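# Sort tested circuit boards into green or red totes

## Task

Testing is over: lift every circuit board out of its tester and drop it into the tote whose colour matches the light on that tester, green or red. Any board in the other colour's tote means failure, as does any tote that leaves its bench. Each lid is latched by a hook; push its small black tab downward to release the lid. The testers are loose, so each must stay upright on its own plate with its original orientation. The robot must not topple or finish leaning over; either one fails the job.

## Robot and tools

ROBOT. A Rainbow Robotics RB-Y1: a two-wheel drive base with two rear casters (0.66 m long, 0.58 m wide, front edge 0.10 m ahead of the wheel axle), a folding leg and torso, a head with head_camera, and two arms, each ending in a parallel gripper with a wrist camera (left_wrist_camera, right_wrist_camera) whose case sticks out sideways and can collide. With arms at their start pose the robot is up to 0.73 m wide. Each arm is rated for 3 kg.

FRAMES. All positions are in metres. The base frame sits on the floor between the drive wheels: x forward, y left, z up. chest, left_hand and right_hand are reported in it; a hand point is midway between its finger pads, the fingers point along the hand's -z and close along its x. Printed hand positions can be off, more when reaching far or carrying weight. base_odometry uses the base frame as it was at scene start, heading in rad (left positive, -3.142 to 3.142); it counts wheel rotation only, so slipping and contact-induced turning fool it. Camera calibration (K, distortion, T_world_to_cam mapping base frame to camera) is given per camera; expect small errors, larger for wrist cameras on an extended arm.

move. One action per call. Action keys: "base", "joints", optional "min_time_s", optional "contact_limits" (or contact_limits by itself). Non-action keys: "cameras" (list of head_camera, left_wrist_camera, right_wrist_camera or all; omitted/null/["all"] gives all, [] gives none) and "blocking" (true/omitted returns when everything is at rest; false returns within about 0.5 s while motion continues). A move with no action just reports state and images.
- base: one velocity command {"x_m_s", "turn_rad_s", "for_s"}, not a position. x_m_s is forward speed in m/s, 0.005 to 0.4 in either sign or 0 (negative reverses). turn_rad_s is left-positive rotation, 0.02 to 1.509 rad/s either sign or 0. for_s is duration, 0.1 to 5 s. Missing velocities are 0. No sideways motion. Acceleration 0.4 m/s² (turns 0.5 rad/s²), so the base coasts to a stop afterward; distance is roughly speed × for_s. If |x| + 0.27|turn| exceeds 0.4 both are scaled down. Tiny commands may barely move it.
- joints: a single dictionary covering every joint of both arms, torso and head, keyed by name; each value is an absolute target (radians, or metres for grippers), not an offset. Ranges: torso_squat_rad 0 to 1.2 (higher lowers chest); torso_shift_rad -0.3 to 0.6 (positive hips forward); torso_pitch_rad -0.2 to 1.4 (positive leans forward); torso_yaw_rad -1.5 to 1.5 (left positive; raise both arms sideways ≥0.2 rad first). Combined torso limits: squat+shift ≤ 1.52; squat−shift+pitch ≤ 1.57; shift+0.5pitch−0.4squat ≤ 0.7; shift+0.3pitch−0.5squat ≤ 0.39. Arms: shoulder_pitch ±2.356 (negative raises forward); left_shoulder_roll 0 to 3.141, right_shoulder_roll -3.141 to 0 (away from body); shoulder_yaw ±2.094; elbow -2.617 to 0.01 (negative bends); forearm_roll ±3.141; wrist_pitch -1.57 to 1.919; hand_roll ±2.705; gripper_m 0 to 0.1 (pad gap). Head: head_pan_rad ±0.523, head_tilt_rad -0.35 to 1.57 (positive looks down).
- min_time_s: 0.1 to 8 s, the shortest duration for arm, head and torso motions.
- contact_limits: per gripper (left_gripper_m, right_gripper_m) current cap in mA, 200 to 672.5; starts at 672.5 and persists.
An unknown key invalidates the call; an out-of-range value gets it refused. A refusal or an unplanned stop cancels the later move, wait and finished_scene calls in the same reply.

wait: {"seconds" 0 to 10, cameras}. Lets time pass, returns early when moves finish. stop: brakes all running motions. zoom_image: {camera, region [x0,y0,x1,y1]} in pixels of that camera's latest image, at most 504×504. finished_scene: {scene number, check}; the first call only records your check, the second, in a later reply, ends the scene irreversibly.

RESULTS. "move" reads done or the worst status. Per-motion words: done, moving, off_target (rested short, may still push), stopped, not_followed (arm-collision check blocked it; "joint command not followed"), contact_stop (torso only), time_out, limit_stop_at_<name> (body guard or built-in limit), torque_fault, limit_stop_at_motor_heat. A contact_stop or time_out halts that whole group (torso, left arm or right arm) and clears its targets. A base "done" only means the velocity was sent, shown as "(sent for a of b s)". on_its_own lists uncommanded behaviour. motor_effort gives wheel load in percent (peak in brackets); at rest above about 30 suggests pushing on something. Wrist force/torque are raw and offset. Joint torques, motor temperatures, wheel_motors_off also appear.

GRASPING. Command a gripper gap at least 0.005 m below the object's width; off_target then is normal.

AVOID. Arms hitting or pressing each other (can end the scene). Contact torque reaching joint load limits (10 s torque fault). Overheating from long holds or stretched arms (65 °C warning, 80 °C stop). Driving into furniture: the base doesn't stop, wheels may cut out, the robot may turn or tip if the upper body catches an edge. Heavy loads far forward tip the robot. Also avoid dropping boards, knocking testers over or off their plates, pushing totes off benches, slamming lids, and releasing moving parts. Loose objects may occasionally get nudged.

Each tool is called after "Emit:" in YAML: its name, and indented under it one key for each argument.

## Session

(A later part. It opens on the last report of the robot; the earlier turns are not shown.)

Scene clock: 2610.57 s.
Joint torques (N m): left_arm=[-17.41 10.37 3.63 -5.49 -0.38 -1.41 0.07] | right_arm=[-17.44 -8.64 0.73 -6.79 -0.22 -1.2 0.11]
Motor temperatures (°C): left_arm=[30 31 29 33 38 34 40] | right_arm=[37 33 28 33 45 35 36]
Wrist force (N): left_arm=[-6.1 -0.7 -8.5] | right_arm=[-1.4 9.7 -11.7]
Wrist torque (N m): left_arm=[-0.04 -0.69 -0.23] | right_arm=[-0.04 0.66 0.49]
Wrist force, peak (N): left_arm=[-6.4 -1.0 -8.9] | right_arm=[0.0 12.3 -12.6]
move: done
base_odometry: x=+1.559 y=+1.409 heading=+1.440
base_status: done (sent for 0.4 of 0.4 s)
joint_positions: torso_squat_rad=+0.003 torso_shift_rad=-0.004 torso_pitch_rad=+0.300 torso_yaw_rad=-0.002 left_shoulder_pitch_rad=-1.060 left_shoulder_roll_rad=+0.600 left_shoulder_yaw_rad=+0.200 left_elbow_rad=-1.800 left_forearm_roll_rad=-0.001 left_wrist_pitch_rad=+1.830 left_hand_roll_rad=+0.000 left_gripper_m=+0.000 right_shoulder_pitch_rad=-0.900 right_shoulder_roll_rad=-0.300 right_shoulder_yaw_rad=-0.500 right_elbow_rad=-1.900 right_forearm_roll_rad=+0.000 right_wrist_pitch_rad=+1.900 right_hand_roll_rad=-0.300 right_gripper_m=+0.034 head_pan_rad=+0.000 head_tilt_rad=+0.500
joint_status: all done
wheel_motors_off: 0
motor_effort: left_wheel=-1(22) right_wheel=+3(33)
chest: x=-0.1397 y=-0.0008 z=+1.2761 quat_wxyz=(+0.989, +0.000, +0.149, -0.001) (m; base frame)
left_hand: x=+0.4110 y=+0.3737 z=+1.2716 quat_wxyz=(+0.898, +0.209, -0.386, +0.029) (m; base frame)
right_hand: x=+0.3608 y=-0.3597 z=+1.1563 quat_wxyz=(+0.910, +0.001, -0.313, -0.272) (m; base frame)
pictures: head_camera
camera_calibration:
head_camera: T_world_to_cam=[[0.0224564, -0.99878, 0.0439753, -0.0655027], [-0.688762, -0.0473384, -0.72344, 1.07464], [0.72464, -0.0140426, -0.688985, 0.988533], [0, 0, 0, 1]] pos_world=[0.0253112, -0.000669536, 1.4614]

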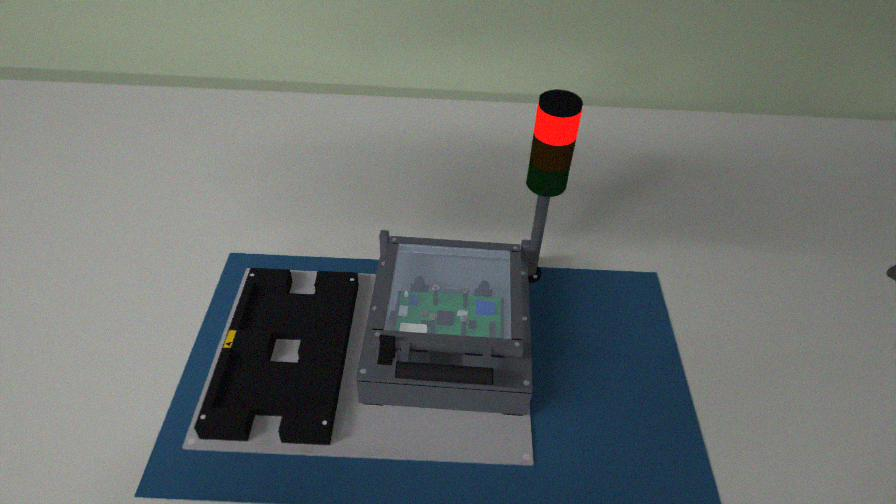

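Emit:
move:
  joints: {"left_shoulder_pitch_rad":-1.46,"left_shoulder_roll_rad":0.127,"left_shoulder_yaw_rad":-0.07,"left_elbow_rad":-1.03,"left_forearm_roll_rad":0.22,"left_wrist_pitch_rad":1.87,"left_hand_roll_rad":0.6}
  min_time_s: 2.5
  base: {"x_m_s":-0.05,"for_s":0.2}
  cameras: []

Emit:
move:
  joints: {"torso_pitch_rad":0.48}
  cameras: ["head_camera","left_wrist_camera"]

Scene clock: 2633.13 s.
Joint torques (N m): left_arm=[-22.68 4.5 1.41 -6.53 0.1 -0.22 0.33] | right_arm=[-16.98 -9.04 0.79 -6.4 -0.19 -1.19 0.02]
Motor temperatures (°C): left_arm=[30 31 29 33 38 34 40] | right_arm=[36 34 28 33 45 35 35]
Wrist force (N): left_arm=[-3.2 1.7 -10.7] | right_arm=[-1.2 9.5 -11.6]
Wrist torque (N m): left_arm=[-0.22 -0.51 -0.23] | right_arm=[-0.01 0.69 0.49]
Wrist force, peak (N): left_arm=[-3.4 1.9 -11.2] | right_arm=[-1.5 9.7 -12.1]
move: done
base_odometry: x=+1.558 y=+1.399 heading=+1.440
base_status: done (sent for 0.2 of 0.2 s)
joint_positions: torso_squat_rad=+0.003 torso_shift_rad=-0.004 torso_pitch_rad=+0.300 torso_yaw_rad=-0.002 left_shoulder_pitch_rad=-1.460 left_shoulder_roll_rad=+0.127 left_shoulder_yaw_rad=-0.070 left_elbow_rad=-1.030 left_forearm_roll_rad=+0.220 left_wrist_pitch_rad=+1.870 left_hand_roll_rad=+0.600 left_gripper_m=+0.000 right_shoulder_pitch_rad=-0.900 right_shoulder_roll_rad=-0.300 right_shoulder_yaw_rad=-0.500 right_elbow_rad=-1.900 right_forearm_roll_rad=+0.000 right_wrist_pitch_rad=+1.900 right_hand_roll_rad=-0.300 right_gripper_m=+0.034 head_pan_rad=+0.000 head_tilt_rad=+0.500
joint_status: all done
wheel_motors_off: 0
motor_effort: left_wheel=-2(25) right_wheel=-3(25)
chest: x=-0.1396 y=-0.0008 z=+1.2761 quat_wxyz=(+0.989, +0.000, +0.149, -0.001) (m; base frame)
left_hand: x=+0.4023 y=+0.0492 z=+1.1281 quat_wxyz=(+0.991, -0.009, -0.118, +0.062) (m; base frame)
right_hand: x=+0.3608 y=-0.3597 z=+1.1563 quat_wxyz=(+0.910, +0.001, -0.313, -0.272) (m; base frame)
pictures: none
No camera images: "cameras" was empty.

Scene clock: 2634.53 s.
Joint torques (N m): left_arm=[-21.07 3.25 0.87 -7.27 0.22 -0.02 0.3] | right_arm=[-15.05 -8.51 0.18 -7.13 -0.17 -0.9 0.01]
Motor temperatures (°C): left_arm=[30 31 29 33 37 34 40] | right_arm=[36 34 28 33 45 35 35]
Wrist force (N): left_arm=[-2.6 1.5 -10.7] | right_arm=[-0.7 10.0 -12.4]
Wrist torque (N m): left_arm=[-0.19 -0.50 -0.21] | right_arm=[-0.01 0.69 0.52]
Wrist force, peak (N): left_arm=[-2.4 1.5 -11.6] | right_arm=[-0.4 10.4 -12.8]
move: done
base_odometry: x=+1.558 y=+1.399 heading=+1.440
base_status: not commanded
joint_positions: torso_squat_rad=+0.003 torso_shift_rad=-0.004 torso_pitch_rad=+0.480 torso_yaw_rad=-0.002 left_shoulder_pitch_rad=-1.460 left_shoulder_roll_rad=+0.127 left_shoulder_yaw_rad=-0.070 left_elbow_rad=-1.030 left_forearm_roll_rad=+0.220 left_wrist_pitch_rad=+1.870 left_hand_roll_rad=+0.600 left_gripper_m=+0.000 right_shoulder_pitch_rad=-0.900 right_shoulder_roll_rad=-0.300 right_shoulder_yaw_rad=-0.500 right_elbow_rad=-1.900 right_forearm_roll_rad=+0.000 right_wrist_pitch_rad=+1.900 right_hand_roll_rad=-0.300 right_gripper_m=+0.034 head_pan_rad=+0.000 head_tilt_rad=+0.500
joint_status: all done
wheel_motors_off: 0
motor_effort: left_wheel=-1(3) right_wheel=-3(5)
chest: x=-0.0881 y=-0.0007 z=+1.2550 quat_wxyz=(+0.971, +0.000, +0.238, -0.001) (m; base frame)
left_hand: x=+0.4185 y=+0.0492 z=+1.0123 quat_wxyz=(+0.998, -0.003, -0.028, +0.063) (m; base frame)
right_hand: x=+0.3828 y=-0.3596 z=+1.0475 quat_wxyz=(+0.935, -0.023, -0.230, -0.271) (m; base frame)
pictures: head_camera, left_wrist_camera
camera_calibration:
head_camera: T_world_to_cam=[[0.0301101, -0.998777, 0.0392279, -0.0590799], [-0.807218, -0.047443, -0.588344, 0.914842], [0.589485, -0.0139504, -0.807659, 1.07364], [0, 0, 0, 1]] pos_world=[0.107359, -0.000627115, 1.4077]
left_wrist_camera: T_world_to_cam=[[0.989028, 0.14116, 0.0435633, -0.466258], [0.101127, -0.861891, 0.496908, -0.468698], [0.10769, -0.48705, -0.866709, 0.925314], [0, 0, 0, 1]] pos_world=[0.408893, 0.112524, 1.05519]

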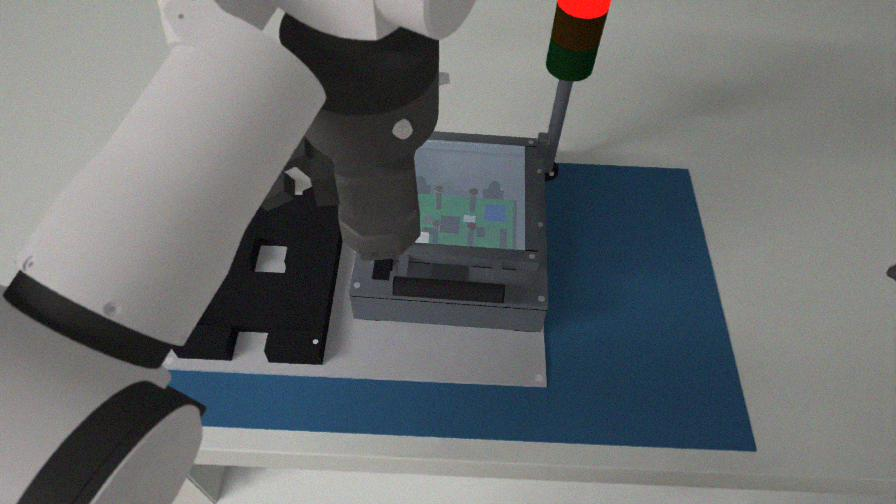

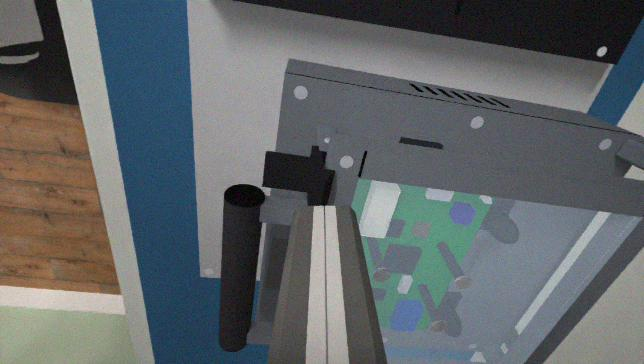

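Emit:
move:
  base: {"x_m_s": -0.02, "for_s": 1.05}
  joints: {"left_shoulder_roll_rad": 0.145}
  cameras: ["head_camera","left_wrist_camera"]

Scene clock: 2670.60 s.
Joint torques (N m): left_arm=[-21.02 4.16 1.15 -7.21 0.26 0.01 0.25] | right_arm=[-14.57 -8.76 0.13 -7.04 -0.1 -0.89 0.04]
Motor temperatures (°C): left_arm=[31 31 29 33 37 34 40] | right_arm=[36 34 28 33 45 35 35]
Wrist force (N): left_arm=[-1.9 1.5 -10.8] | right_arm=[-0.5 10.0 -12.6]
Wrist torque (N m): left_arm=[-0.20 -0.46 -0.23] | right_arm=[0.00 0.71 0.49]
Wrist force, peak (N): left_arm=[-2.4 1.4 -11.3] | right_arm=[-0.4 10.4 -12.6]
move: done
base_odometry: x=+1.555 y=+1.378 heading=+1.441
base_status: done (sent for 1.07 of 1.07 s)
joint_positions: torso_squat_rad=+0.003 torso_shift_rad=-0.004 torso_pitch_rad=+0.480 torso_yaw_rad=-0.002 left_shoulder_pitch_rad=-1.460 left_shoulder_roll_rad=+0.145 left_shoulder_yaw_rad=-0.070 left_elbow_rad=-1.030 left_forearm_roll_rad=+0.220 left_wrist_pitch_rad=+1.870 left_hand_roll_rad=+0.600 left_gripper_m=+0.000 right_shoulder_pitch_rad=-0.900 right_shoulder_roll_rad=-0.300 right_shoulder_yaw_rad=-0.500 right_elbow_rad=-1.900 right_forearm_roll_rad=+0.000 right_wrist_pitch_rad=+1.900 right_hand_roll_rad=-0.300 right_gripper_m=+0.034 head_pan_rad=+0.000 head_tilt_rad=+0.500
joint_status: all done
wheel_motors_off: 0
motor_effort: left_wheel=+2(16) right_wheel=-4(19)
chest: x=-0.0882 y=-0.0007 z=+1.2550 quat_wxyz=(+0.971, +0.000, +0.238, -0.001) (m; base frame)
left_hand: x=+0.4226 y=+0.0587 z=+1.0137 quat_wxyz=(+0.997, +0.002, -0.032, +0.070) (m; base frame)
right_hand: x=+0.3828 y=-0.3596 z=+1.0475 quat_wxyz=(+0.935, -0.023, -0.230, -0.271) (m; base frame)
pictures: head_camera, left_wrist_camera
camera_calibration:
head_camera: T_world_to_cam=[[0.0301173, -0.998776, 0.0392329, -0.0590805], [-0.80715, -0.0474533, -0.588437, 0.91493], [0.589578, -0.0139447, -0.807591, 1.07361], [0, 0, 0, 1]] pos_world=[0.107287, -0.000620582, 1.40773]
left_wrist_camera: T_world_to_cam=[[0.986685, 0.154403, 0.0511202, -0.479239], [0.110026, -0.865118, 0.489352, -0.457527], [0.119782, -0.477212, -0.870587, 0.928943], [0, 0, 0, 1]] pos_world=[0.411927, 0.121484, 1.05712]

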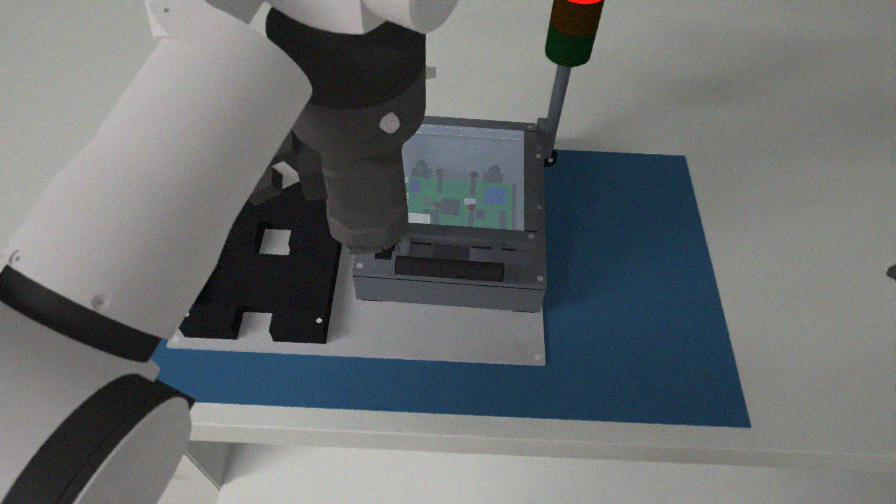

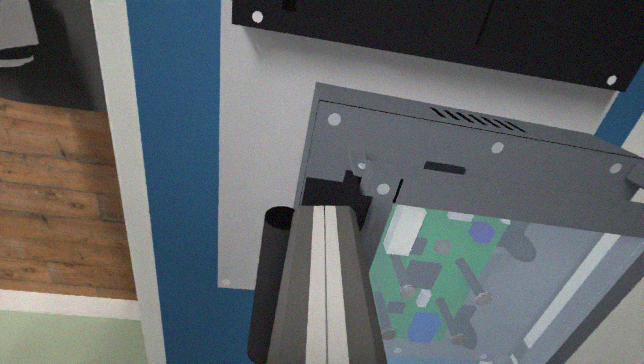

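Emit:
move:
  joints: {"torso_pitch_rad": 0.52}
  min_time_s: 1
  cameras: ["left_wrist_camera"]

Emit:
move:
  joints: {"torso_pitch_rad": 0.54}
  min_time_s: 1
  cameras: ["head_camera","left_wrist_camera"]

Scene clock: 2688.17 s.
Joint torques (N m): left_arm=[-20.91 3.73 1.39 -7.28 0.22 0.03 0.32] | right_arm=[-14.1 -8.64 -0.05 -7.28 -0.03 -0.87 0.02]
Motor temperatures (°C): left_arm=[31 31 29 33 37 34 40] | right_arm=[36 34 28 33 45 35 35]
Wrist force (N): left_arm=[-2.1 1.6 -10.8] | right_arm=[-0.5 10.1 -12.4]
Wrist torque (N m): left_arm=[-0.21 -0.49 -0.23] | right_arm=[-0.02 0.70 0.49]
Wrist force, peak (N): left_arm=[-2.4 1.6 -11.2] | right_arm=[-0.6 10.4 -12.7]
move: done
base_odometry: x=+1.555 y=+1.378 heading=+1.441
base_status: not commanded
joint_positions: torso_squat_rad=+0.003 torso_shift_rad=-0.004 torso_pitch_rad=+0.520 torso_yaw_rad=-0.002 left_shoulder_pitch_rad=-1.460 left_shoulder_roll_rad=+0.145 left_shoulder_yaw_rad=-0.070 left_elbow_rad=-1.030 left_forearm_roll_rad=+0.220 left_wrist_pitch_rad=+1.870 left_hand_roll_rad=+0.600 left_gripper_m=+0.000 right_shoulder_pitch_rad=-0.900 right_shoulder_roll_rad=-0.300 right_shoulder_yaw_rad=-0.500 right_elbow_rad=-1.900 right_forearm_roll_rad=+0.000 right_wrist_pitch_rad=+1.900 right_hand_roll_rad=-0.300 right_gripper_m=+0.034 head_pan_rad=+0.000 head_tilt_rad=+0.500
joint_status: all done
wheel_motors_off: 0
motor_effort: left_wheel=+1(3) right_wheel=-3(4)
chest: x=-0.0773 y=-0.0007 z=+1.2491 quat_wxyz=(+0.966, +0.000, +0.257, -0.001) (m; base frame)
left_hand: x=+0.4235 y=+0.0587 z=+0.9876 quat_wxyz=(+0.997, +0.003, -0.012, +0.070) (m; base frame)
right_hand: x=+0.3850 y=-0.3596 z=+1.0230 quat_wxyz=(+0.939, -0.029, -0.211, -0.270) (m; base frame)
pictures: left_wrist_camera
camera_calibration:
left_wrist_camera: T_world_to_cam=[[0.987935, 0.15443, 0.0116597, -0.440265], [0.129512, -0.865116, 0.484563, -0.448331], [0.0849179, -0.477206, -0.874679, 0.924905], [0, 0, 0, 1]] pos_world=[0.414477, 0.121502, 1.03137]

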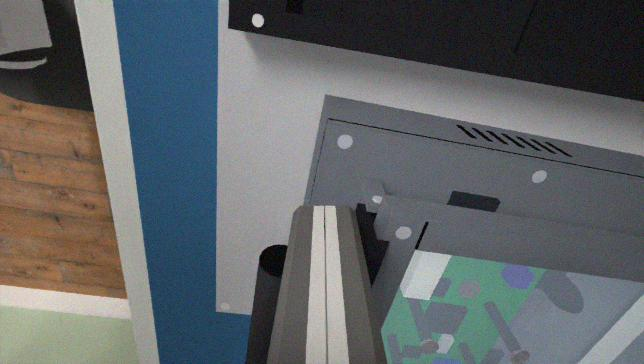

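Scene clock: 2689.47 s.
Joint torques (N m): left_arm=[-6.63 1.68 0.94 -0.29 0.18 -4.36 0.3] | right_arm=[-13.79 -8.45 0.02 -7.21 -0.05 -0.95 -0.05]
Motor temperatures (°C): left_arm=[31 31 29 33 37 34 40] | right_arm=[36 34 28 33 45 35 35]
Wrist force (N): left_arm=[-18.7 13.2 38.4] | right_arm=[-0.1 10.2 -12.5]
Wrist torque (N m): left_arm=[-0.22 -0.54 -0.30] | right_arm=[0.00 0.75 0.48]
Wrist force, peak (N): left_arm=[-19.4 13.9 40.4] | right_arm=[-0.2 10.4 -12.6]
move: done
base_odometry: x=+1.555 y=+1.378 heading=+1.441
base_status: not commanded
joint_positions: torso_squat_rad=+0.003 torso_shift_rad=-0.005 torso_pitch_rad=+0.537 torso_yaw_rad=-0.002 left_shoulder_pitch_rad=-1.464 left_shoulder_roll_rad=+0.145 left_shoulder_yaw_rad=-0.070 left_elbow_rad=-1.032 left_forearm_roll_rad=+0.220 left_wrist_pitch_rad=+1.871 left_hand_roll_rad=+0.600 left_gripper_m=+0.000 right_shoulder_pitch_rad=-0.900 right_shoulder_roll_rad=-0.300 right_shoulder_yaw_rad=-0.500 right_elbow_rad=-1.900 right_forearm_roll_rad=+0.000 right_wrist_pitch_rad=+1.900 right_hand_roll_rad=-0.300 right_gripper_m=+0.034 head_pan_rad=+0.000 head_tilt_rad=+0.500
joint_status: all done
wheel_motors_off: 0
motor_effort: left_wheel=+3(4) right_wheel=-3(5)
chest: x=-0.0733 y=-0.0007 z=+1.2463 quat_wxyz=(+0.964, +0.000, +0.265, -0.001) (m; base frame)
left_hand: x=+0.4239 y=+0.0583 z=+0.9781 quat_wxyz=(+0.998, +0.004, -0.005, +0.069) (m; base frame)
right_hand: x=+0.3850 y=-0.3594 z=+1.0121 quat_wxyz=(+0.941, -0.031, -0.203, -0.270) (m; base frame)
pictures: head_camera, left_wrist_camera
camera_calibration:
head_camera: T_world_to_cam=[[0.0325325, -0.998773, 0.0373376, -0.0566393], [-0.839666, -0.047575, -0.541015, 0.860356], [0.542127, -0.0137505, -0.840184, 1.09497], [0, 0, 0, 1]] pos_world=[0.130644, -0.000581972, 1.38755]
left_wrist_camera: T_world_to_cam=[[0.988131, 0.153603, -0.00179566, -0.427397], [0.135345, -0.865024, 0.48313, -0.445214], [0.0726571, -0.477639, -0.875547, 0.922486], [0, 0, 0, 1]] pos_world=[0.415556, 0.121144, 1.02201]

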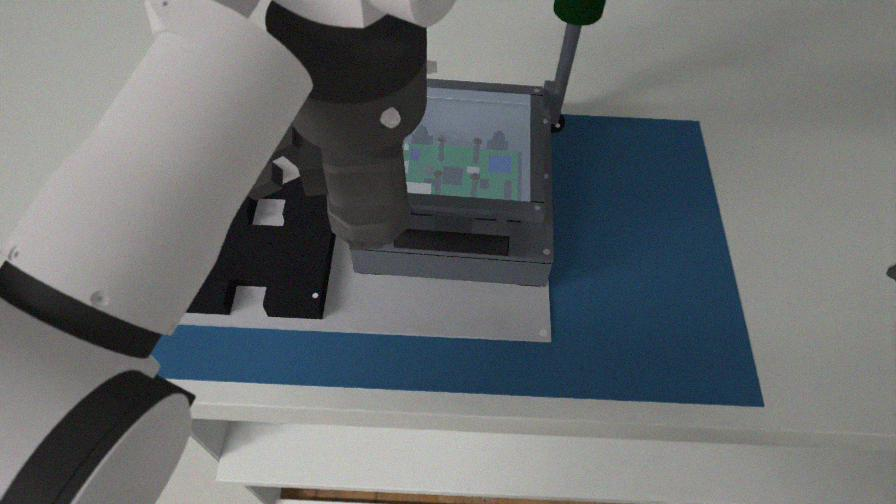

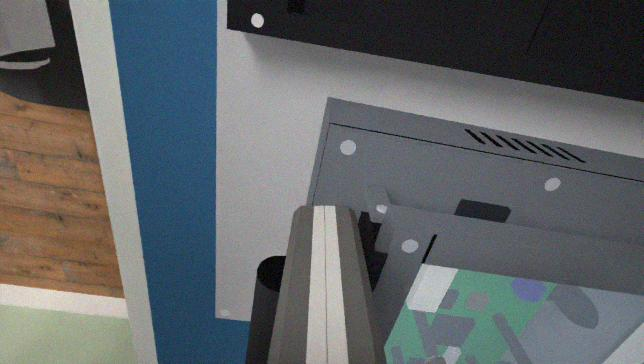

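Emit:
move:
  joints: {"torso_pitch_rad": 0.55}
  min_time_s: 1
  cameras: ["head_camera","left_wrist_camera"]

Scene clock: 2693.77 s.
Joint torques (N m): left_arm=[4.82 0.5 -0.17 5.81 -0.94 -9.95 0.36] | right_arm=[-13.83 -8.65 -0.14 -7.27 -0.14 -0.92 0.04]
Motor temperatures (°C): left_arm=[30 31 29 33 37 34 40] | right_arm=[36 34 28 33 45 35 35]
Wrist force (N): left_arm=[-42.1 23.2 81.6] | right_arm=[-0.4 10.0 -12.6]
Wrist torque (N m): left_arm=[-0.41 -0.52 -0.44] | right_arm=[0.01 0.70 0.50]
Wrist force, peak (N): left_arm=[-42.1 23.4 82.0] | right_arm=[-0.2 10.7 -12.6]
move: done
base_odometry: x=+1.555 y=+1.378 heading=+1.441
base_status: not commanded
joint_positions: torso_squat_rad=+0.004 torso_shift_rad=-0.006 torso_pitch_rad=+0.545 torso_yaw_rad=-0.002 left_shoulder_pitch_rad=-1.467 left_shoulder_roll_rad=+0.146 left_shoulder_yaw_rad=-0.070 left_elbow_rad=-1.033 left_forearm_roll_rad=+0.220 left_wrist_pitch_rad=+1.872 left_hand_roll_rad=+0.600 left_gripper_m=+0.000 right_shoulder_pitch_rad=-0.900 right_shoulder_roll_rad=-0.300 right_shoulder_yaw_rad=-0.500 right_elbow_rad=-1.900 right_forearm_roll_rad=+0.000 right_wrist_pitch_rad=+1.900 right_hand_roll_rad=-0.300 right_gripper_m=+0.034 head_pan_rad=+0.000 head_tilt_rad=+0.500
joint_status: all done
wheel_motors_off: 0
motor_effort: left_wheel=+9(11) right_wheel=-2(5)
chest: x=-0.0720 y=-0.0007 z=+1.2451 quat_wxyz=(+0.963, +0.000, +0.269, -0.001) (m; base frame)
left_hand: x=+0.4239 y=+0.0580 z=+0.9748 quat_wxyz=(+0.998, +0.003, -0.003, +0.069) (m; base frame)
right_hand: x=+0.3846 y=-0.3593 z=+1.0073 quat_wxyz=(+0.942, -0.032, -0.199, -0.270) (m; base frame)
pictures: head_camera, left_wrist_camera
camera_calibration:
head_camera: T_world_to_cam=[[0.0329965, -0.998769, 0.0370237, -0.0561802], [-0.843794, -0.0476917, -0.534543, 0.852448], [0.535651, -0.0136023, -0.84433, 1.09791], [0, 0, 0, 1]] pos_world=[0.133047, -0.000522315, 1.38475]
left_wrist_camera: T_world_to_cam=[[0.988211, 0.152949, -0.00679971, -0.422463], [0.13717, -0.864784, 0.483046, -0.444605], [0.068001, -0.478283, -0.875569, 0.921437], [0, 0, 0, 1]] pos_world=[0.41581, 0.120836, 1.01867]

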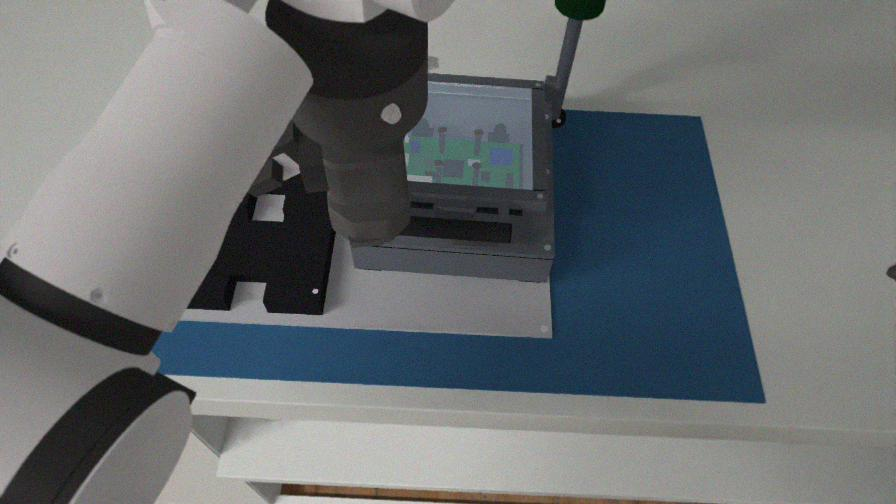

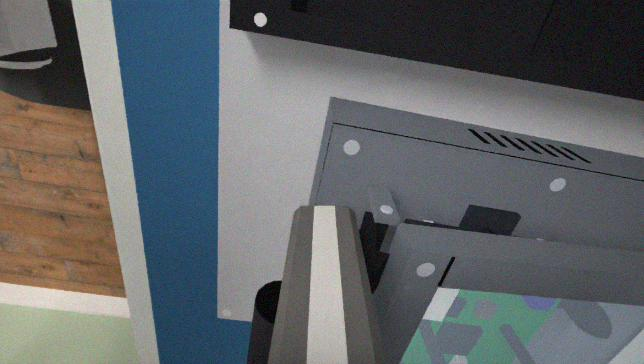

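Emit:
move:
  joints: {"torso_pitch_rad": 0.3}
  cameras: []

Emit:
move:
  joints: {"left_shoulder_pitch_rad": -0.9,"left_shoulder_roll_rad": 0.3,"left_shoulder_yaw_rad": 0.5,"left_elbow_rad": -1.9,"left_forearm_roll_rad": 0,"left_wrist_pitch_rad": 1.9,"left_hand_roll_rad": 0.3}
  cameras: []

Emit:
move:
  base: {"x_m_s": 0.02, "for_s": 0.6}
  joints: {"right_shoulder_pitch_rad": -1.46,"right_shoulder_roll_rad": -0.057,"right_shoulder_yaw_rad": 0.07,"right_elbow_rad": -1.03,"right_forearm_roll_rad": -0.22,"right_wrist_pitch_rad": 1.87,"right_hand_roll_rad": -0.6}
  cameras: ["head_camera","right_wrist_camera"]

Scene clock: 2704.40 s.
Joint torques (N m): left_arm=[-21.49 5.31 1.3 -6.92 -0.17 -0.79 0.3] | right_arm=[-16.9 -8.89 0.23 -6.46 -0.24 -1.31 0.09]
Motor temperatures (°C): left_arm=[30 31 29 33 37 35 40] | right_arm=[35 34 28 33 45 35 35]
Wrist force (N): left_arm=[-4.2 1.4 -10.7] | right_arm=[-1.3 9.6 -11.4]
Wrist torque (N m): left_arm=[-0.18 -0.65 -0.23] | right_arm=[-0.01 0.68 0.50]
Wrist force, peak (N): left_arm=[-42.1 23.2 81.7] | right_arm=[-0.3 10.7 -12.8]
move: done
base_odometry: x=+1.555 y=+1.378 heading=+1.441
base_status: not commanded
joint_positions: torso_squat_rad=+0.003 torso_shift_rad=-0.004 torso_pitch_rad=+0.300 torso_yaw_rad=-0.002 left_shoulder_pitch_rad=-1.460 left_shoulder_roll_rad=+0.145 left_shoulder_yaw_rad=-0.070 left_elbow_rad=-1.030 left_forearm_roll_rad=+0.220 left_wrist_pitch_rad=+1.870 left_hand_roll_rad=+0.600 left_gripper_m=+0.000 right_shoulder_pitch_rad=-0.900 right_shoulder_roll_rad=-0.300 right_shoulder_yaw_rad=-0.500 right_elbow_rad=-1.900 right_forearm_roll_rad=+0.000 right_wrist_pitch_rad=+1.900 right_hand_roll_rad=-0.300 right_gripper_m=+0.034 head_pan_rad=+0.000 head_tilt_rad=+0.500
joint_status: all done
wheel_motors_off: 0
motor_effort: left_wheel=+4(12) right_wheel=-6(8)
chest: x=-0.1397 y=-0.0008 z=+1.2761 quat_wxyz=(+0.989, +0.000, +0.149, -0.001) (m; base frame)
left_hand: x=+0.4061 y=+0.0586 z=+1.1303 quat_wxyz=(+0.990, -0.004, -0.121, +0.070) (m; base frame)
right_hand: x=+0.3608 y=-0.3596 z=+1.1564 quat_wxyz=(+0.910, +0.001, -0.313, -0.272) (m; base frame)
pictures: none
No camera images: "cameras" was empty.

Scene clock: 2706.07 s.
Joint torques (N m): left_arm=[-16.29 8.47 -1.24 -6.71 0.32 -1.08 0.1] | right_arm=[-16.88 -8.97 0.44 -6.48 0.01 -1.23 -0.01]
Motor temperatures (°C): left_arm=[30 31 29 33 37 35 40] | right_arm=[35 34 28 33 45 35 35]
Wrist force (N): left_arm=[-6.3 2.5 -10.1] | right_arm=[-1.5 9.4 -11.6]
Wrist torque (N m): left_arm=[-0.26 -0.78 -0.21] | right_arm=[0.02 0.64 0.48]
Wrist force, peak (N): left_arm=[-7.1 3.6 -10.4] | right_arm=[-1.3 10.2 -11.7]
move: done
base_odometry: x=+1.555 y=+1.378 heading=+1.441
base_status: not commanded
joint_positions: torso_squat_rad=+0.003 torso_shift_rad=-0.004 torso_pitch_rad=+0.300 torso_yaw_rad=-0.002 left_shoulder_pitch_rad=-0.900 left_shoulder_roll_rad=+0.300 left_shoulder_yaw_rad=+0.500 left_elbow_rad=-1.900 left_forearm_roll_rad=+0.000 left_wrist_pitch_rad=+1.900 left_hand_roll_rad=+0.300 left_gripper_m=+0.000 right_shoulder_pitch_rad=-0.900 right_shoulder_roll_rad=-0.300 right_shoulder_yaw_rad=-0.500 right_elbow_rad=-1.900 right_forearm_roll_rad=+0.000 right_wrist_pitch_rad=+1.900 right_hand_roll_rad=-0.300 right_gripper_m=+0.034 head_pan_rad=+0.000 head_tilt_rad=+0.500
joint_status: all done
wheel_motors_off: 0
motor_effort: left_wheel=+2(4) right_wheel=-6(8)
chest: x=-0.1396 y=-0.0008 z=+1.2761 quat_wxyz=(+0.989, +0.000, +0.149, -0.001) (m; base frame)
left_hand: x=+0.3624 y=+0.3559 z=+1.1564 quat_wxyz=(+0.911, -0.002, -0.313, +0.270) (m; base frame)
right_hand: x=+0.3609 y=-0.3596 z=+1.1563 quat_wxyz=(+0.910, +0.001, -0.313, -0.272) (m; base frame)
pictures: none
No camera images: "cameras" was empty.

Scene clock: 2708.00 s.
Joint torques (N m): left_arm=[-15.96 8.69 -0.9 -6.63 0.32 -1.08 0.11] | right_arm=[-21.35 -5.88 -2.31 -6.89 0.31 -0.47 0.12]
Motor temperatures (°C): left_arm=[30 31 29 33 37 35 40] | right_arm=[36 34 28 33 45 35 35]
Wrist force (N): left_arm=[-6.2 2.5 -9.9] | right_arm=[0.7 10.4 -12.7]
Wrist torque (N m): left_arm=[-0.26 -0.77 -0.20] | right_arm=[-0.03 0.77 0.51]
Wrist force, peak (N): left_arm=[-6.4 2.5 -10.2] | right_arm=[-0.1 12.1 -12.6]
move: done
base_odometry: x=+1.557 y=+1.390 heading=+1.440
base_status: done (sent for 0.6 of 0.6 s)
joint_positions: torso_squat_rad=+0.003 torso_shift_rad=-0.004 torso_pitch_rad=+0.300 torso_yaw_rad=-0.002 left_shoulder_pitch_rad=-0.900 left_shoulder_roll_rad=+0.300 left_shoulder_yaw_rad=+0.500 left_elbow_rad=-1.900 left_forearm_roll_rad=+0.000 left_wrist_pitch_rad=+1.900 left_hand_roll_rad=+0.300 left_gripper_m=+0.000 right_shoulder_pitch_rad=-1.461 right_shoulder_roll_rad=-0.057 right_shoulder_yaw_rad=+0.070 right_elbow_rad=-1.030 right_forearm_roll_rad=-0.220 right_wrist_pitch_rad=+1.870 right_hand_roll_rad=-0.600 right_gripper_m=+0.034 head_pan_rad=+0.000 head_tilt_rad=+0.500
joint_status: all done
wheel_motors_off: 0
motor_effort: left_wheel=-2(13) right_wheel=+5(21)
chest: x=-0.1396 y=-0.0008 z=+1.2761 quat_wxyz=(+0.989, +0.000, +0.149, -0.001) (m; base frame)
left_hand: x=+0.3625 y=+0.3558 z=+1.1564 quat_wxyz=(+0.911, -0.002, -0.313, +0.270) (m; base frame)
right_hand: x=+0.3854 y=-0.0159 z=+1.1212 quat_wxyz=(+0.993, +0.025, -0.105, -0.036) (m; base frame)
pictures: head_camera, right_wrist_camera
camera_calibration:
head_camera: T_world_to_cam=[[0.0225231, -0.998781, 0.0439222, -0.0654446], [-0.688802, -0.0473451, -0.723402, 1.07461], [0.7246, -0.0139604, -0.689028, 0.988545], [0, 0, 0, 1]] pos_world=[0.0253686, -0.000686761, 1.46139]
right_wrist_camera: T_world_to_cam=[[-0.969992, 0.0980421, -0.222492, 0.627278], [-0.0233387, 0.873322, 0.486583, -0.489481], [0.242013, 0.477175, -0.844828, 0.933238], [0, 0, 0, 1]] pos_world=[0.371175, -0.079342, 1.16616]

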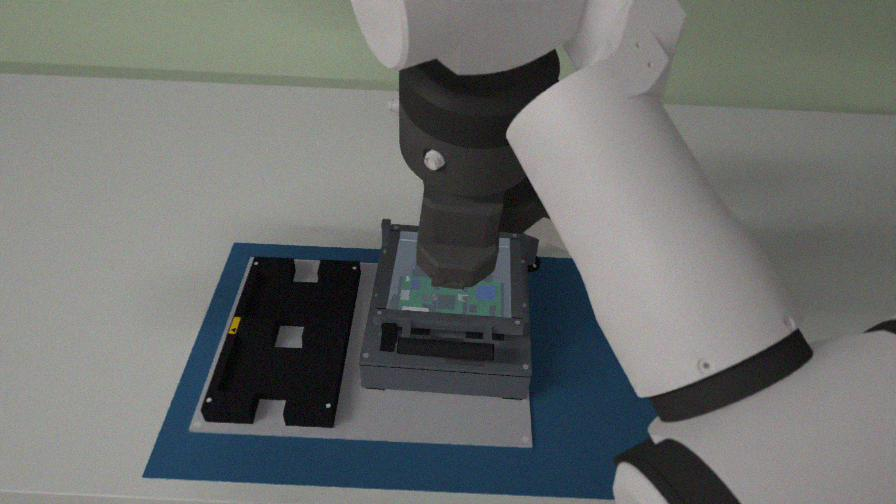

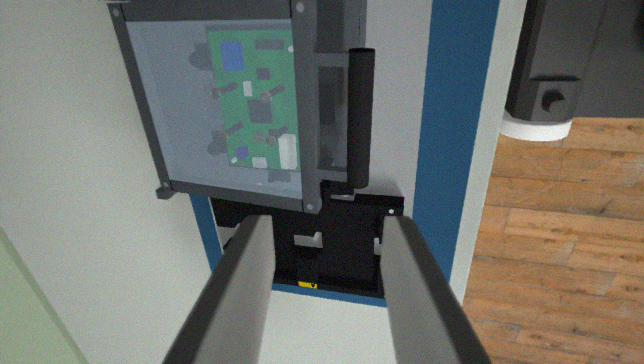

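Emit:
move:
  joints: {"torso_pitch_rad": 0.47}
  cameras: ["right_wrist_camera"]

Scene clock: 2712.57 s.
Joint torques (N m): left_arm=[-13.87 8.67 -0.47 -7.29 0.16 -0.88 0.1] | right_arm=[-21.13 -4.28 -1.63 -7.42 0.18 -0.31 0.02]
Motor temperatures (°C): left_arm=[30 31 29 33 37 35 40] | right_arm=[36 34 28 33 45 35 35]
Wrist force (N): left_arm=[-5.5 1.6 -10.7] | right_arm=[1.8 10.2 -13.0]
Wrist torque (N m): left_arm=[-0.20 -0.73 -0.21] | right_arm=[0.00 0.82 0.50]
Wrist force, peak (N): left_arm=[-5.9 1.9 -10.9] | right_arm=[2.1 10.4 -13.4]
move: done
base_odometry: x=+1.557 y=+1.390 heading=+1.440
base_status: not commanded
joint_positions: torso_squat_rad=+0.003 torso_shift_rad=-0.004 torso_pitch_rad=+0.470 torso_yaw_rad=-0.002 left_shoulder_pitch_rad=-0.900 left_shoulder_roll_rad=+0.300 left_shoulder_yaw_rad=+0.500 left_elbow_rad=-1.900 left_forearm_roll_rad=+0.000 left_wrist_pitch_rad=+1.900 left_hand_roll_rad=+0.300 left_gripper_m=+0.000 right_shoulder_pitch_rad=-1.460 right_shoulder_roll_rad=-0.057 right_shoulder_yaw_rad=+0.070 right_elbow_rad=-1.030 right_forearm_roll_rad=-0.220 right_wrist_pitch_rad=+1.870 right_hand_roll_rad=-0.600 right_gripper_m=+0.034 head_pan_rad=+0.000 head_tilt_rad=+0.500
joint_status: all done
wheel_motors_off: 0
motor_effort: left_wheel=-2(3) right_wheel=+5(6)
chest: x=-0.0909 y=-0.0008 z=+1.2564 quat_wxyz=(+0.973, +0.000, +0.233, -0.001) (m; base frame)
left_hand: x=+0.3836 y=+0.3559 z=+1.0534 quat_wxyz=(+0.934, +0.021, -0.234, +0.269) (m; base frame)
right_hand: x=+0.4003 y=-0.0158 z=+1.0148 quat_wxyz=(+0.999, +0.021, -0.020, -0.038) (m; base frame)
pictures: right_wrist_camera
camera_calibration:
right_wrist_camera: T_world_to_cam=[[-0.993673, 0.0979806, -0.0549007, 0.457457], [0.0594054, 0.873352, 0.483454, -0.467319], [0.0953167, 0.477134, -0.873646, 0.927651], [0, 0, 0, 1]] pos_world=[0.393903, -0.0793015, 1.06148]

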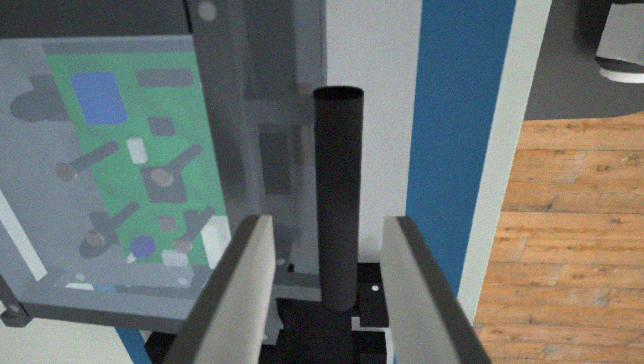

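Emit:
move:
  joints: {"torso_pitch_rad": 0.53}
  min_time_s: 1
  cameras: ["right_wrist_camera"]

Emit:
move:
  joints: {"right_gripper_m": 0.008}
  cameras: ["right_wrist_camera"]

Scene clock: 2719.17 s.
Joint torques (N m): left_arm=[-13.42 8.38 -0.38 -7.4 0.19 -0.75 0.14] | right_arm=[-20.64 -3.07 -1.6 -7.54 0.11 -0.18 -0.01]
Motor temperatures (°C): left_arm=[30 31 29 33 37 35 40] | right_arm=[36 34 28 33 45 35 35]
Wrist force (N): left_arm=[-5.2 1.6 -10.6] | right_arm=[2.6 10.0 -12.8]
Wrist torque (N m): left_arm=[-0.20 -0.72 -0.21] | right_arm=[0.02 0.90 0.50]
Wrist force, peak (N): left_arm=[-5.2 1.8 -10.9] | right_arm=[2.2 10.3 -13.5]
move: done
base_odometry: x=+1.557 y=+1.390 heading=+1.440
base_status: not commanded
joint_positions: torso_squat_rad=+0.003 torso_shift_rad=-0.004 torso_pitch_rad=+0.530 torso_yaw_rad=-0.002 left_shoulder_pitch_rad=-0.900 left_shoulder_roll_rad=+0.300 left_shoulder_yaw_rad=+0.500 left_elbow_rad=-1.900 left_forearm_roll_rad=+0.000 left_wrist_pitch_rad=+1.900 left_hand_roll_rad=+0.300 left_gripper_m=+0.000 right_shoulder_pitch_rad=-1.460 right_shoulder_roll_rad=-0.057 right_shoulder_yaw_rad=+0.070 right_elbow_rad=-1.030 right_forearm_roll_rad=-0.220 right_wrist_pitch_rad=+1.870 right_hand_roll_rad=-0.600 right_gripper_m=+0.034 head_pan_rad=+0.000 head_tilt_rad=+0.500
joint_status: all done
wheel_motors_off: 0
motor_effort: left_wheel=-1(3) right_wheel=+5(6)
chest: x=-0.0746 y=-0.0008 z=+1.2475 quat_wxyz=(+0.965, +0.000, +0.262, -0.001) (m; base frame)
left_hand: x=+0.3869 y=+0.3559 z=+1.0165 quat_wxyz=(+0.941, +0.029, -0.206, +0.268) (m; base frame)
right_hand: x=+0.4012 y=-0.0158 z=+0.9769 quat_wxyz=(+0.999, +0.020, +0.010, -0.039) (m; base frame)
pictures: right_wrist_camera
camera_calibration:
right_wrist_camera: T_world_to_cam=[[-0.995182, 0.0979389, 0.00466169, 0.398698], [0.0881935, 0.873355, 0.479034, -0.456334], [0.0428447, 0.477137, -0.877784, 0.919588], [0, 0, 0, 1]] pos_world=[0.397624, -0.0792753, 1.02394]

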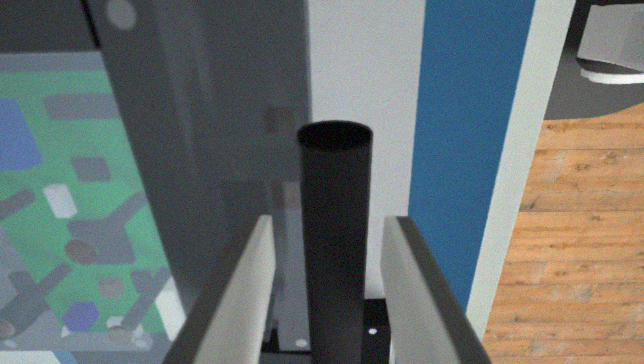

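Scene clock: 2719.93 s.
Joint torques (N m): left_arm=[-13.09 8.68 -0.28 -7.39 0.25 -0.86 0.15] | right_arm=[-22.65 -4.23 -1.48 -8.7 1.16 -1.8 0.1]
Motor temperatures (°C): left_arm=[30 31 29 33 37 35 40] | right_arm=[36 34 28 33 45 35 35]
Wrist force (N): left_arm=[-5.0 1.8 -10.5] | right_arm=[-6.9 11.1 -13.6]
Wrist torque (N m): left_arm=[-0.22 -0.69 -0.22] | right_arm=[-0.03 1.05 0.84]
Wrist force, peak (N): left_arm=[-5.3 1.8 -10.7] | right_arm=[-11.8 10.5 -14.4]
move: off_target
base_odometry: x=+1.557 y=+1.390 heading=+1.440
base_status: not commanded
joint_positions: torso_squat_rad=+0.003 torso_shift_rad=-0.004 torso_pitch_rad=+0.530 torso_yaw_rad=-0.002 left_shoulder_pitch_rad=-0.900 left_shoulder_roll_rad=+0.300 left_shoulder_yaw_rad=+0.500 left_elbow_rad=-1.900 left_forearm_roll_rad=+0.000 left_wrist_pitch_rad=+1.900 left_hand_roll_rad=+0.300 left_gripper_m=+0.000 right_shoulder_pitch_rad=-1.460 right_shoulder_roll_rad=-0.056 right_shoulder_yaw_rad=+0.070 right_elbow_rad=-1.030 right_forearm_roll_rad=-0.220 right_wrist_pitch_rad=+1.870 right_hand_roll_rad=-0.600 right_gripper_m=+0.014 head_pan_rad=+0.000 head_tilt_rad=+0.500
joint_status: right_gripper_m off_target (ended at +0.014, target +0.008)
wheel_motors_off: 0
motor_effort: left_wheel=-1(3) right_wheel=+7(7)
chest: x=-0.0747 y=-0.0008 z=+1.2475 quat_wxyz=(+0.965, +0.000, +0.262, -0.001) (m; base frame)
left_hand: x=+0.3868 y=+0.3559 z=+1.0166 quat_wxyz=(+0.941, +0.029, -0.206, +0.268) (m; base frame)
right_hand: x=+0.4008 y=-0.0158 z=+0.9767 quat_wxyz=(+0.999, +0.020, +0.010, -0.039) (m; base frame)
pictures: right_wrist_camera
camera_calibration:
right_wrist_camera: T_world_to_cam=[[-0.995186, 0.0978293, 0.00581379, 0.397152], [0.0886547, 0.873397, 0.478872, -0.456226], [0.04177, 0.477082, -0.877866, 0.919916], [0, 0, 0, 1]] pos_world=[0.397262, -0.0792621, 1.02373]

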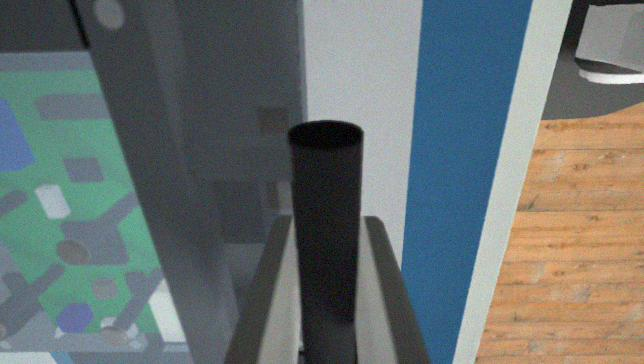

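Emit:
move:
  base: {"x_m_s": 0.015, "for_s": 1.4}
  joints: {"torso_pitch_rad": 0.41}
  min_time_s: 1.8
  cameras: ["head_camera","right_wrist_camera"]

Scene clock: 2729.27 s.
Joint torques (N m): left_arm=[-14.51 8.8 -1.01 -7.05 0.25 -1.08 0.1] | right_arm=[-26.05 -3.75 -1.88 -9.9 -0.35 0.27 0.03]
Motor temperatures (°C): left_arm=[30 31 29 33 37 34 40] | right_arm=[36 34 28 33 45 35 35]
Wrist force (N): left_arm=[-5.9 2.0 -10.4] | right_arm=[6.4 10.3 -23.9]
Wrist torque (N m): left_arm=[-0.21 -0.76 -0.21] | right_arm=[-0.04 1.29 0.56]
Wrist force, peak (N): left_arm=[-5.8 2.4 -10.6] | right_arm=[8.8 10.3 -25.6]
move: done
base_odometry: x=+1.560 y=+1.410 heading=+1.440
base_status: done (sent for 1.4 of 1.4 s)
joint_positions: torso_squat_rad=+0.003 torso_shift_rad=-0.004 torso_pitch_rad=+0.410 torso_yaw_rad=-0.002 left_shoulder_pitch_rad=-0.900 left_shoulder_roll_rad=+0.300 left_shoulder_yaw_rad=+0.500 left_elbow_rad=-1.900 left_forearm_roll_rad=+0.000 left_wrist_pitch_rad=+1.900 left_hand_roll_rad=+0.300 left_gripper_m=+0.000 right_shoulder_pitch_rad=-1.459 right_shoulder_roll_rad=-0.057 right_shoulder_yaw_rad=+0.070 right_elbow_rad=-1.030 right_forearm_roll_rad=-0.220 right_wrist_pitch_rad=+1.870 right_hand_roll_rad=-0.600 right_gripper_m=+0.014 head_pan_rad=+0.000 head_tilt_rad=+0.500
joint_status: all done
wheel_motors_off: 0
motor_effort: left_wheel=+0(13) right_wheel=+0(21)
chest: x=-0.1074 y=-0.0008 z=+1.2642 quat_wxyz=(+0.979, +0.000, +0.204, -0.001) (m; base frame)
left_hand: x=+0.3784 y=+0.3559 z=+1.0898 quat_wxyz=(+0.927, +0.013, -0.262, +0.270) (m; base frame)
right_hand: x=+0.3971 y=-0.0163 z=+1.0515 quat_wxyz=(+0.998, +0.022, -0.049, -0.038) (m; base frame)
pictures: head_camera, right_wrist_camera
camera_calibration:
head_camera: T_world_to_cam=[[0.0273116, -0.998779, 0.0411633, -0.0616377], [-0.764444, -0.0474018, -0.642945, 0.97838], [0.644112, -0.0139071, -0.764805, 1.04414], [0, 0, 0, 1]] pos_world=[0.0770556, -0.000664486, 1.43015]
right_wrist_camera: T_world_to_cam=[[-0.988733, 0.0986616, -0.112571, 0.51503], [0.0318852, 0.873599, 0.485601, -0.475852], [0.146252, 0.476541, -0.866902, 0.932954], [0, 0, 0, 1]] pos_world=[0.387953, -0.0797009, 1.09783]

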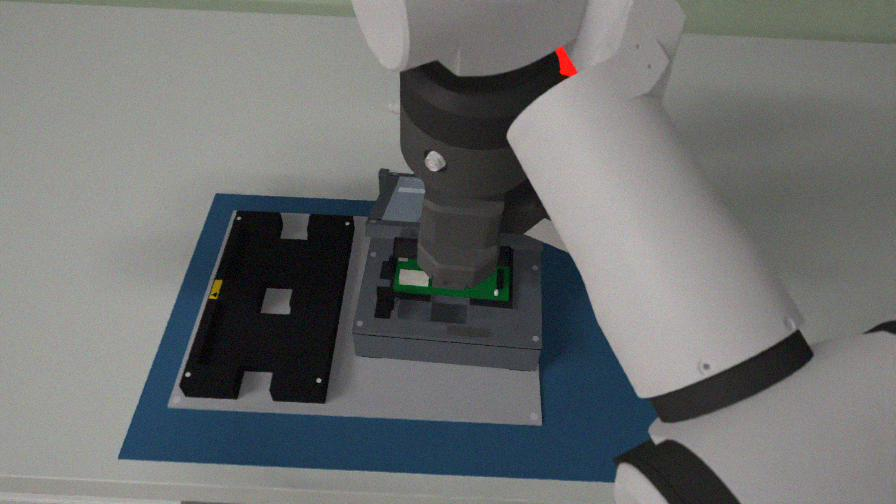

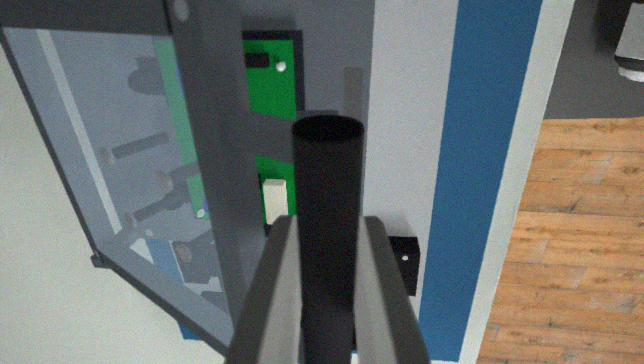

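Emit:
move:
  base: {"x_m_s": 0.03, "for_s": 1.2}
  joints: {"torso_pitch_rad": 0.35}
  min_time_s: 1.3
  cameras: ["right_wrist_camera"]

Emit:
move:
  base: {"x_m_s": 0.03, "for_s": 1.3}
  joints: {"torso_pitch_rad": 0.31}
  min_time_s: 1.3
  cameras: ["head_camera","right_wrist_camera"]

Scene clock: 2735.23 s.
Joint torques (N m): left_arm=[-15.15 8.59 -0.8 -6.84 0.35 -1.1 0.08] | right_arm=[-24.56 -4.64 -2.27 -8.89 0.97 -3.04 -0.01]
Motor temperatures (°C): left_arm=[30 31 29 33 37 34 40] | right_arm=[36 34 28 33 45 35 35]
Wrist force (N): left_arm=[-6.1 2.4 -9.9] | right_arm=[-7.2 9.0 -11.4]
Wrist torque (N m): left_arm=[-0.25 -0.77 -0.21] | right_arm=[-0.13 1.50 0.38]
Wrist force, peak (N): left_arm=[-6.0 2.1 -10.6] | right_arm=[5.7 7.6 -26.4]
move: done
base_odometry: x=+1.564 y=+1.446 heading=+1.441
base_status: done (sent for 1.2 of 1.2 s)
joint_positions: torso_squat_rad=+0.003 torso_shift_rad=-0.004 torso_pitch_rad=+0.350 torso_yaw_rad=-0.002 left_shoulder_pitch_rad=-0.900 left_shoulder_roll_rad=+0.300 left_shoulder_yaw_rad=+0.500 left_elbow_rad=-1.900 left_forearm_roll_rad=+0.000 left_wrist_pitch_rad=+1.900 left_hand_roll_rad=+0.300 left_gripper_m=+0.000 right_shoulder_pitch_rad=-1.460 right_shoulder_roll_rad=-0.057 right_shoulder_yaw_rad=+0.070 right_elbow_rad=-1.030 right_forearm_roll_rad=-0.220 right_wrist_pitch_rad=+1.871 right_hand_roll_rad=-0.600 right_gripper_m=+0.014 head_pan_rad=+0.000 head_tilt_rad=+0.500
joint_status: all done
wheel_motors_off: 0
motor_effort: left_wheel=+3(21) right_wheel=+0(20)
chest: x=-0.1251 y=-0.0008 z=+1.2712 quat_wxyz=(+0.985, +0.000, +0.174, -0.001) (m; base frame)
left_hand: x=+0.3704 y=+0.3558 z=+1.1267 quat_wxyz=(+0.918, +0.005, -0.290, +0.270) (m; base frame)
right_hand: x=+0.3912 y=-0.0163 z=+1.0898 quat_wxyz=(+0.996, +0.023, -0.080, -0.037) (m; base frame)
pictures: right_wrist_camera
camera_calibration:
right_wrist_camera: T_world_to_cam=[[-0.980124, 0.09844, -0.172241, 0.575178], [0.00222045, 0.873597, 0.486646, -0.483811], [0.198375, 0.47659, -0.856451, 0.935233], [0, 0, 0, 1]] pos_world=[0.379293, -0.0796876, 1.1355]

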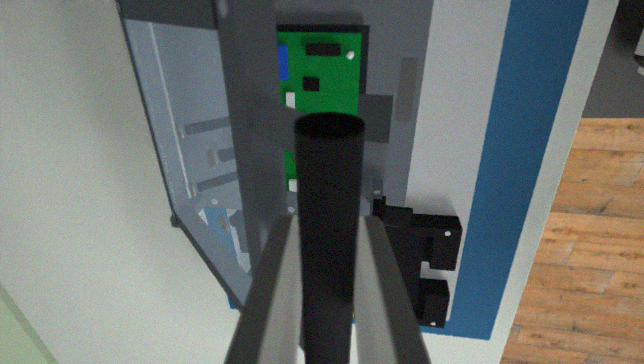

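Scene clock: 2736.97 s.
Joint torques (N m): left_arm=[-15.45 8.56 -0.81 -6.65 0.28 -1.15 0.12] | right_arm=[-18.59 -4.31 -1.92 -5.73 0.58 -5.59 0.08]
Motor temperatures (°C): left_arm=[30 31 29 33 37 34 40] | right_arm=[36 34 28 33 45 35 35]
Wrist force (N): left_arm=[-6.2 2.3 -10.0] | right_arm=[-14.7 0.0 13.6]
Wrist torque (N m): left_arm=[-0.24 -0.78 -0.20] | right_arm=[-0.29 1.47 0.34]
Wrist force, peak (N): left_arm=[-6.3 2.5 -10.3] | right_arm=[-17.2 -1.3 24.8]
move: done
base_odometry: x=+1.569 y=+1.485 heading=+1.441
base_status: done (sent for 1.3 of 1.3 s)
joint_positions: torso_squat_rad=+0.003 torso_shift_rad=-0.005 torso_pitch_rad=+0.309 torso_yaw_rad=-0.002 left_shoulder_pitch_rad=-0.900 left_shoulder_roll_rad=+0.300 left_shoulder_yaw_rad=+0.500 left_elbow_rad=-1.900 left_forearm_roll_rad=+0.000 left_wrist_pitch_rad=+1.900 left_hand_roll_rad=+0.300 left_gripper_m=+0.000 right_shoulder_pitch_rad=-1.461 right_shoulder_roll_rad=-0.057 right_shoulder_yaw_rad=+0.070 right_elbow_rad=-1.031 right_forearm_roll_rad=-0.220 right_wrist_pitch_rad=+1.871 right_hand_roll_rad=-0.600 right_gripper_m=+0.014 head_pan_rad=+0.000 head_tilt_rad=+0.500
joint_status: all done
wheel_motors_off: 0
motor_effort: left_wheel=+2(26) right_wheel=+0(18)
chest: x=-0.1375 y=-0.0009 z=+1.2753 quat_wxyz=(+0.988, +0.000, +0.154, -0.001) (m; base frame)
left_hand: x=+0.3636 y=+0.3556 z=+1.1512 quat_wxyz=(+0.912, -0.001, -0.309, +0.270) (m; base frame)
right_hand: x=+0.3861 y=-0.0162 z=+1.1162 quat_wxyz=(+0.994, +0.024, -0.101, -0.036) (m; base frame)
pictures: head_camera, right_wrist_camera
camera_calibration:
head_camera: T_world_to_cam=[[0.0227106, -0.998789, 0.0436494, -0.0651812], [-0.695122, -0.0471554, -0.717343, 1.06691], [0.718533, -0.0140504, -0.695351, 0.993651], [0, 0, 0, 1]] pos_world=[0.0291397, -0.0008307, 1.45912]
right_wrist_camera: T_world_to_cam=[[-0.97191, 0.0982011, -0.213888, 0.618042], [-0.0187806, 0.873534, 0.4864, -0.488274], [0.234603, 0.476754, -0.847152, 0.934419], [0, 0, 0, 1]] pos_world=[0.372293, -0.0796555, 1.16128]

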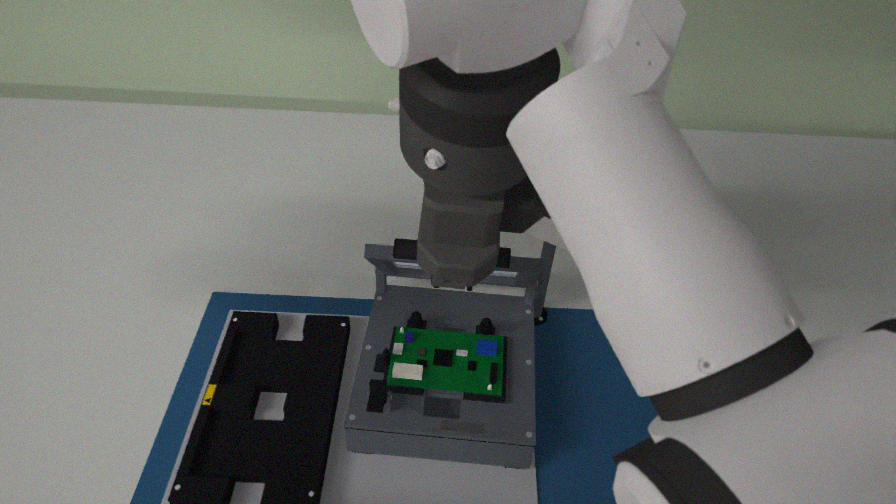

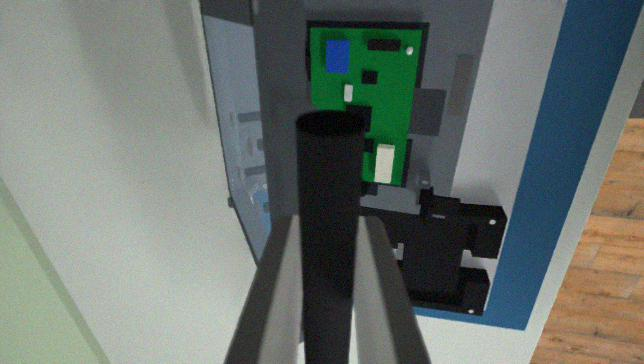

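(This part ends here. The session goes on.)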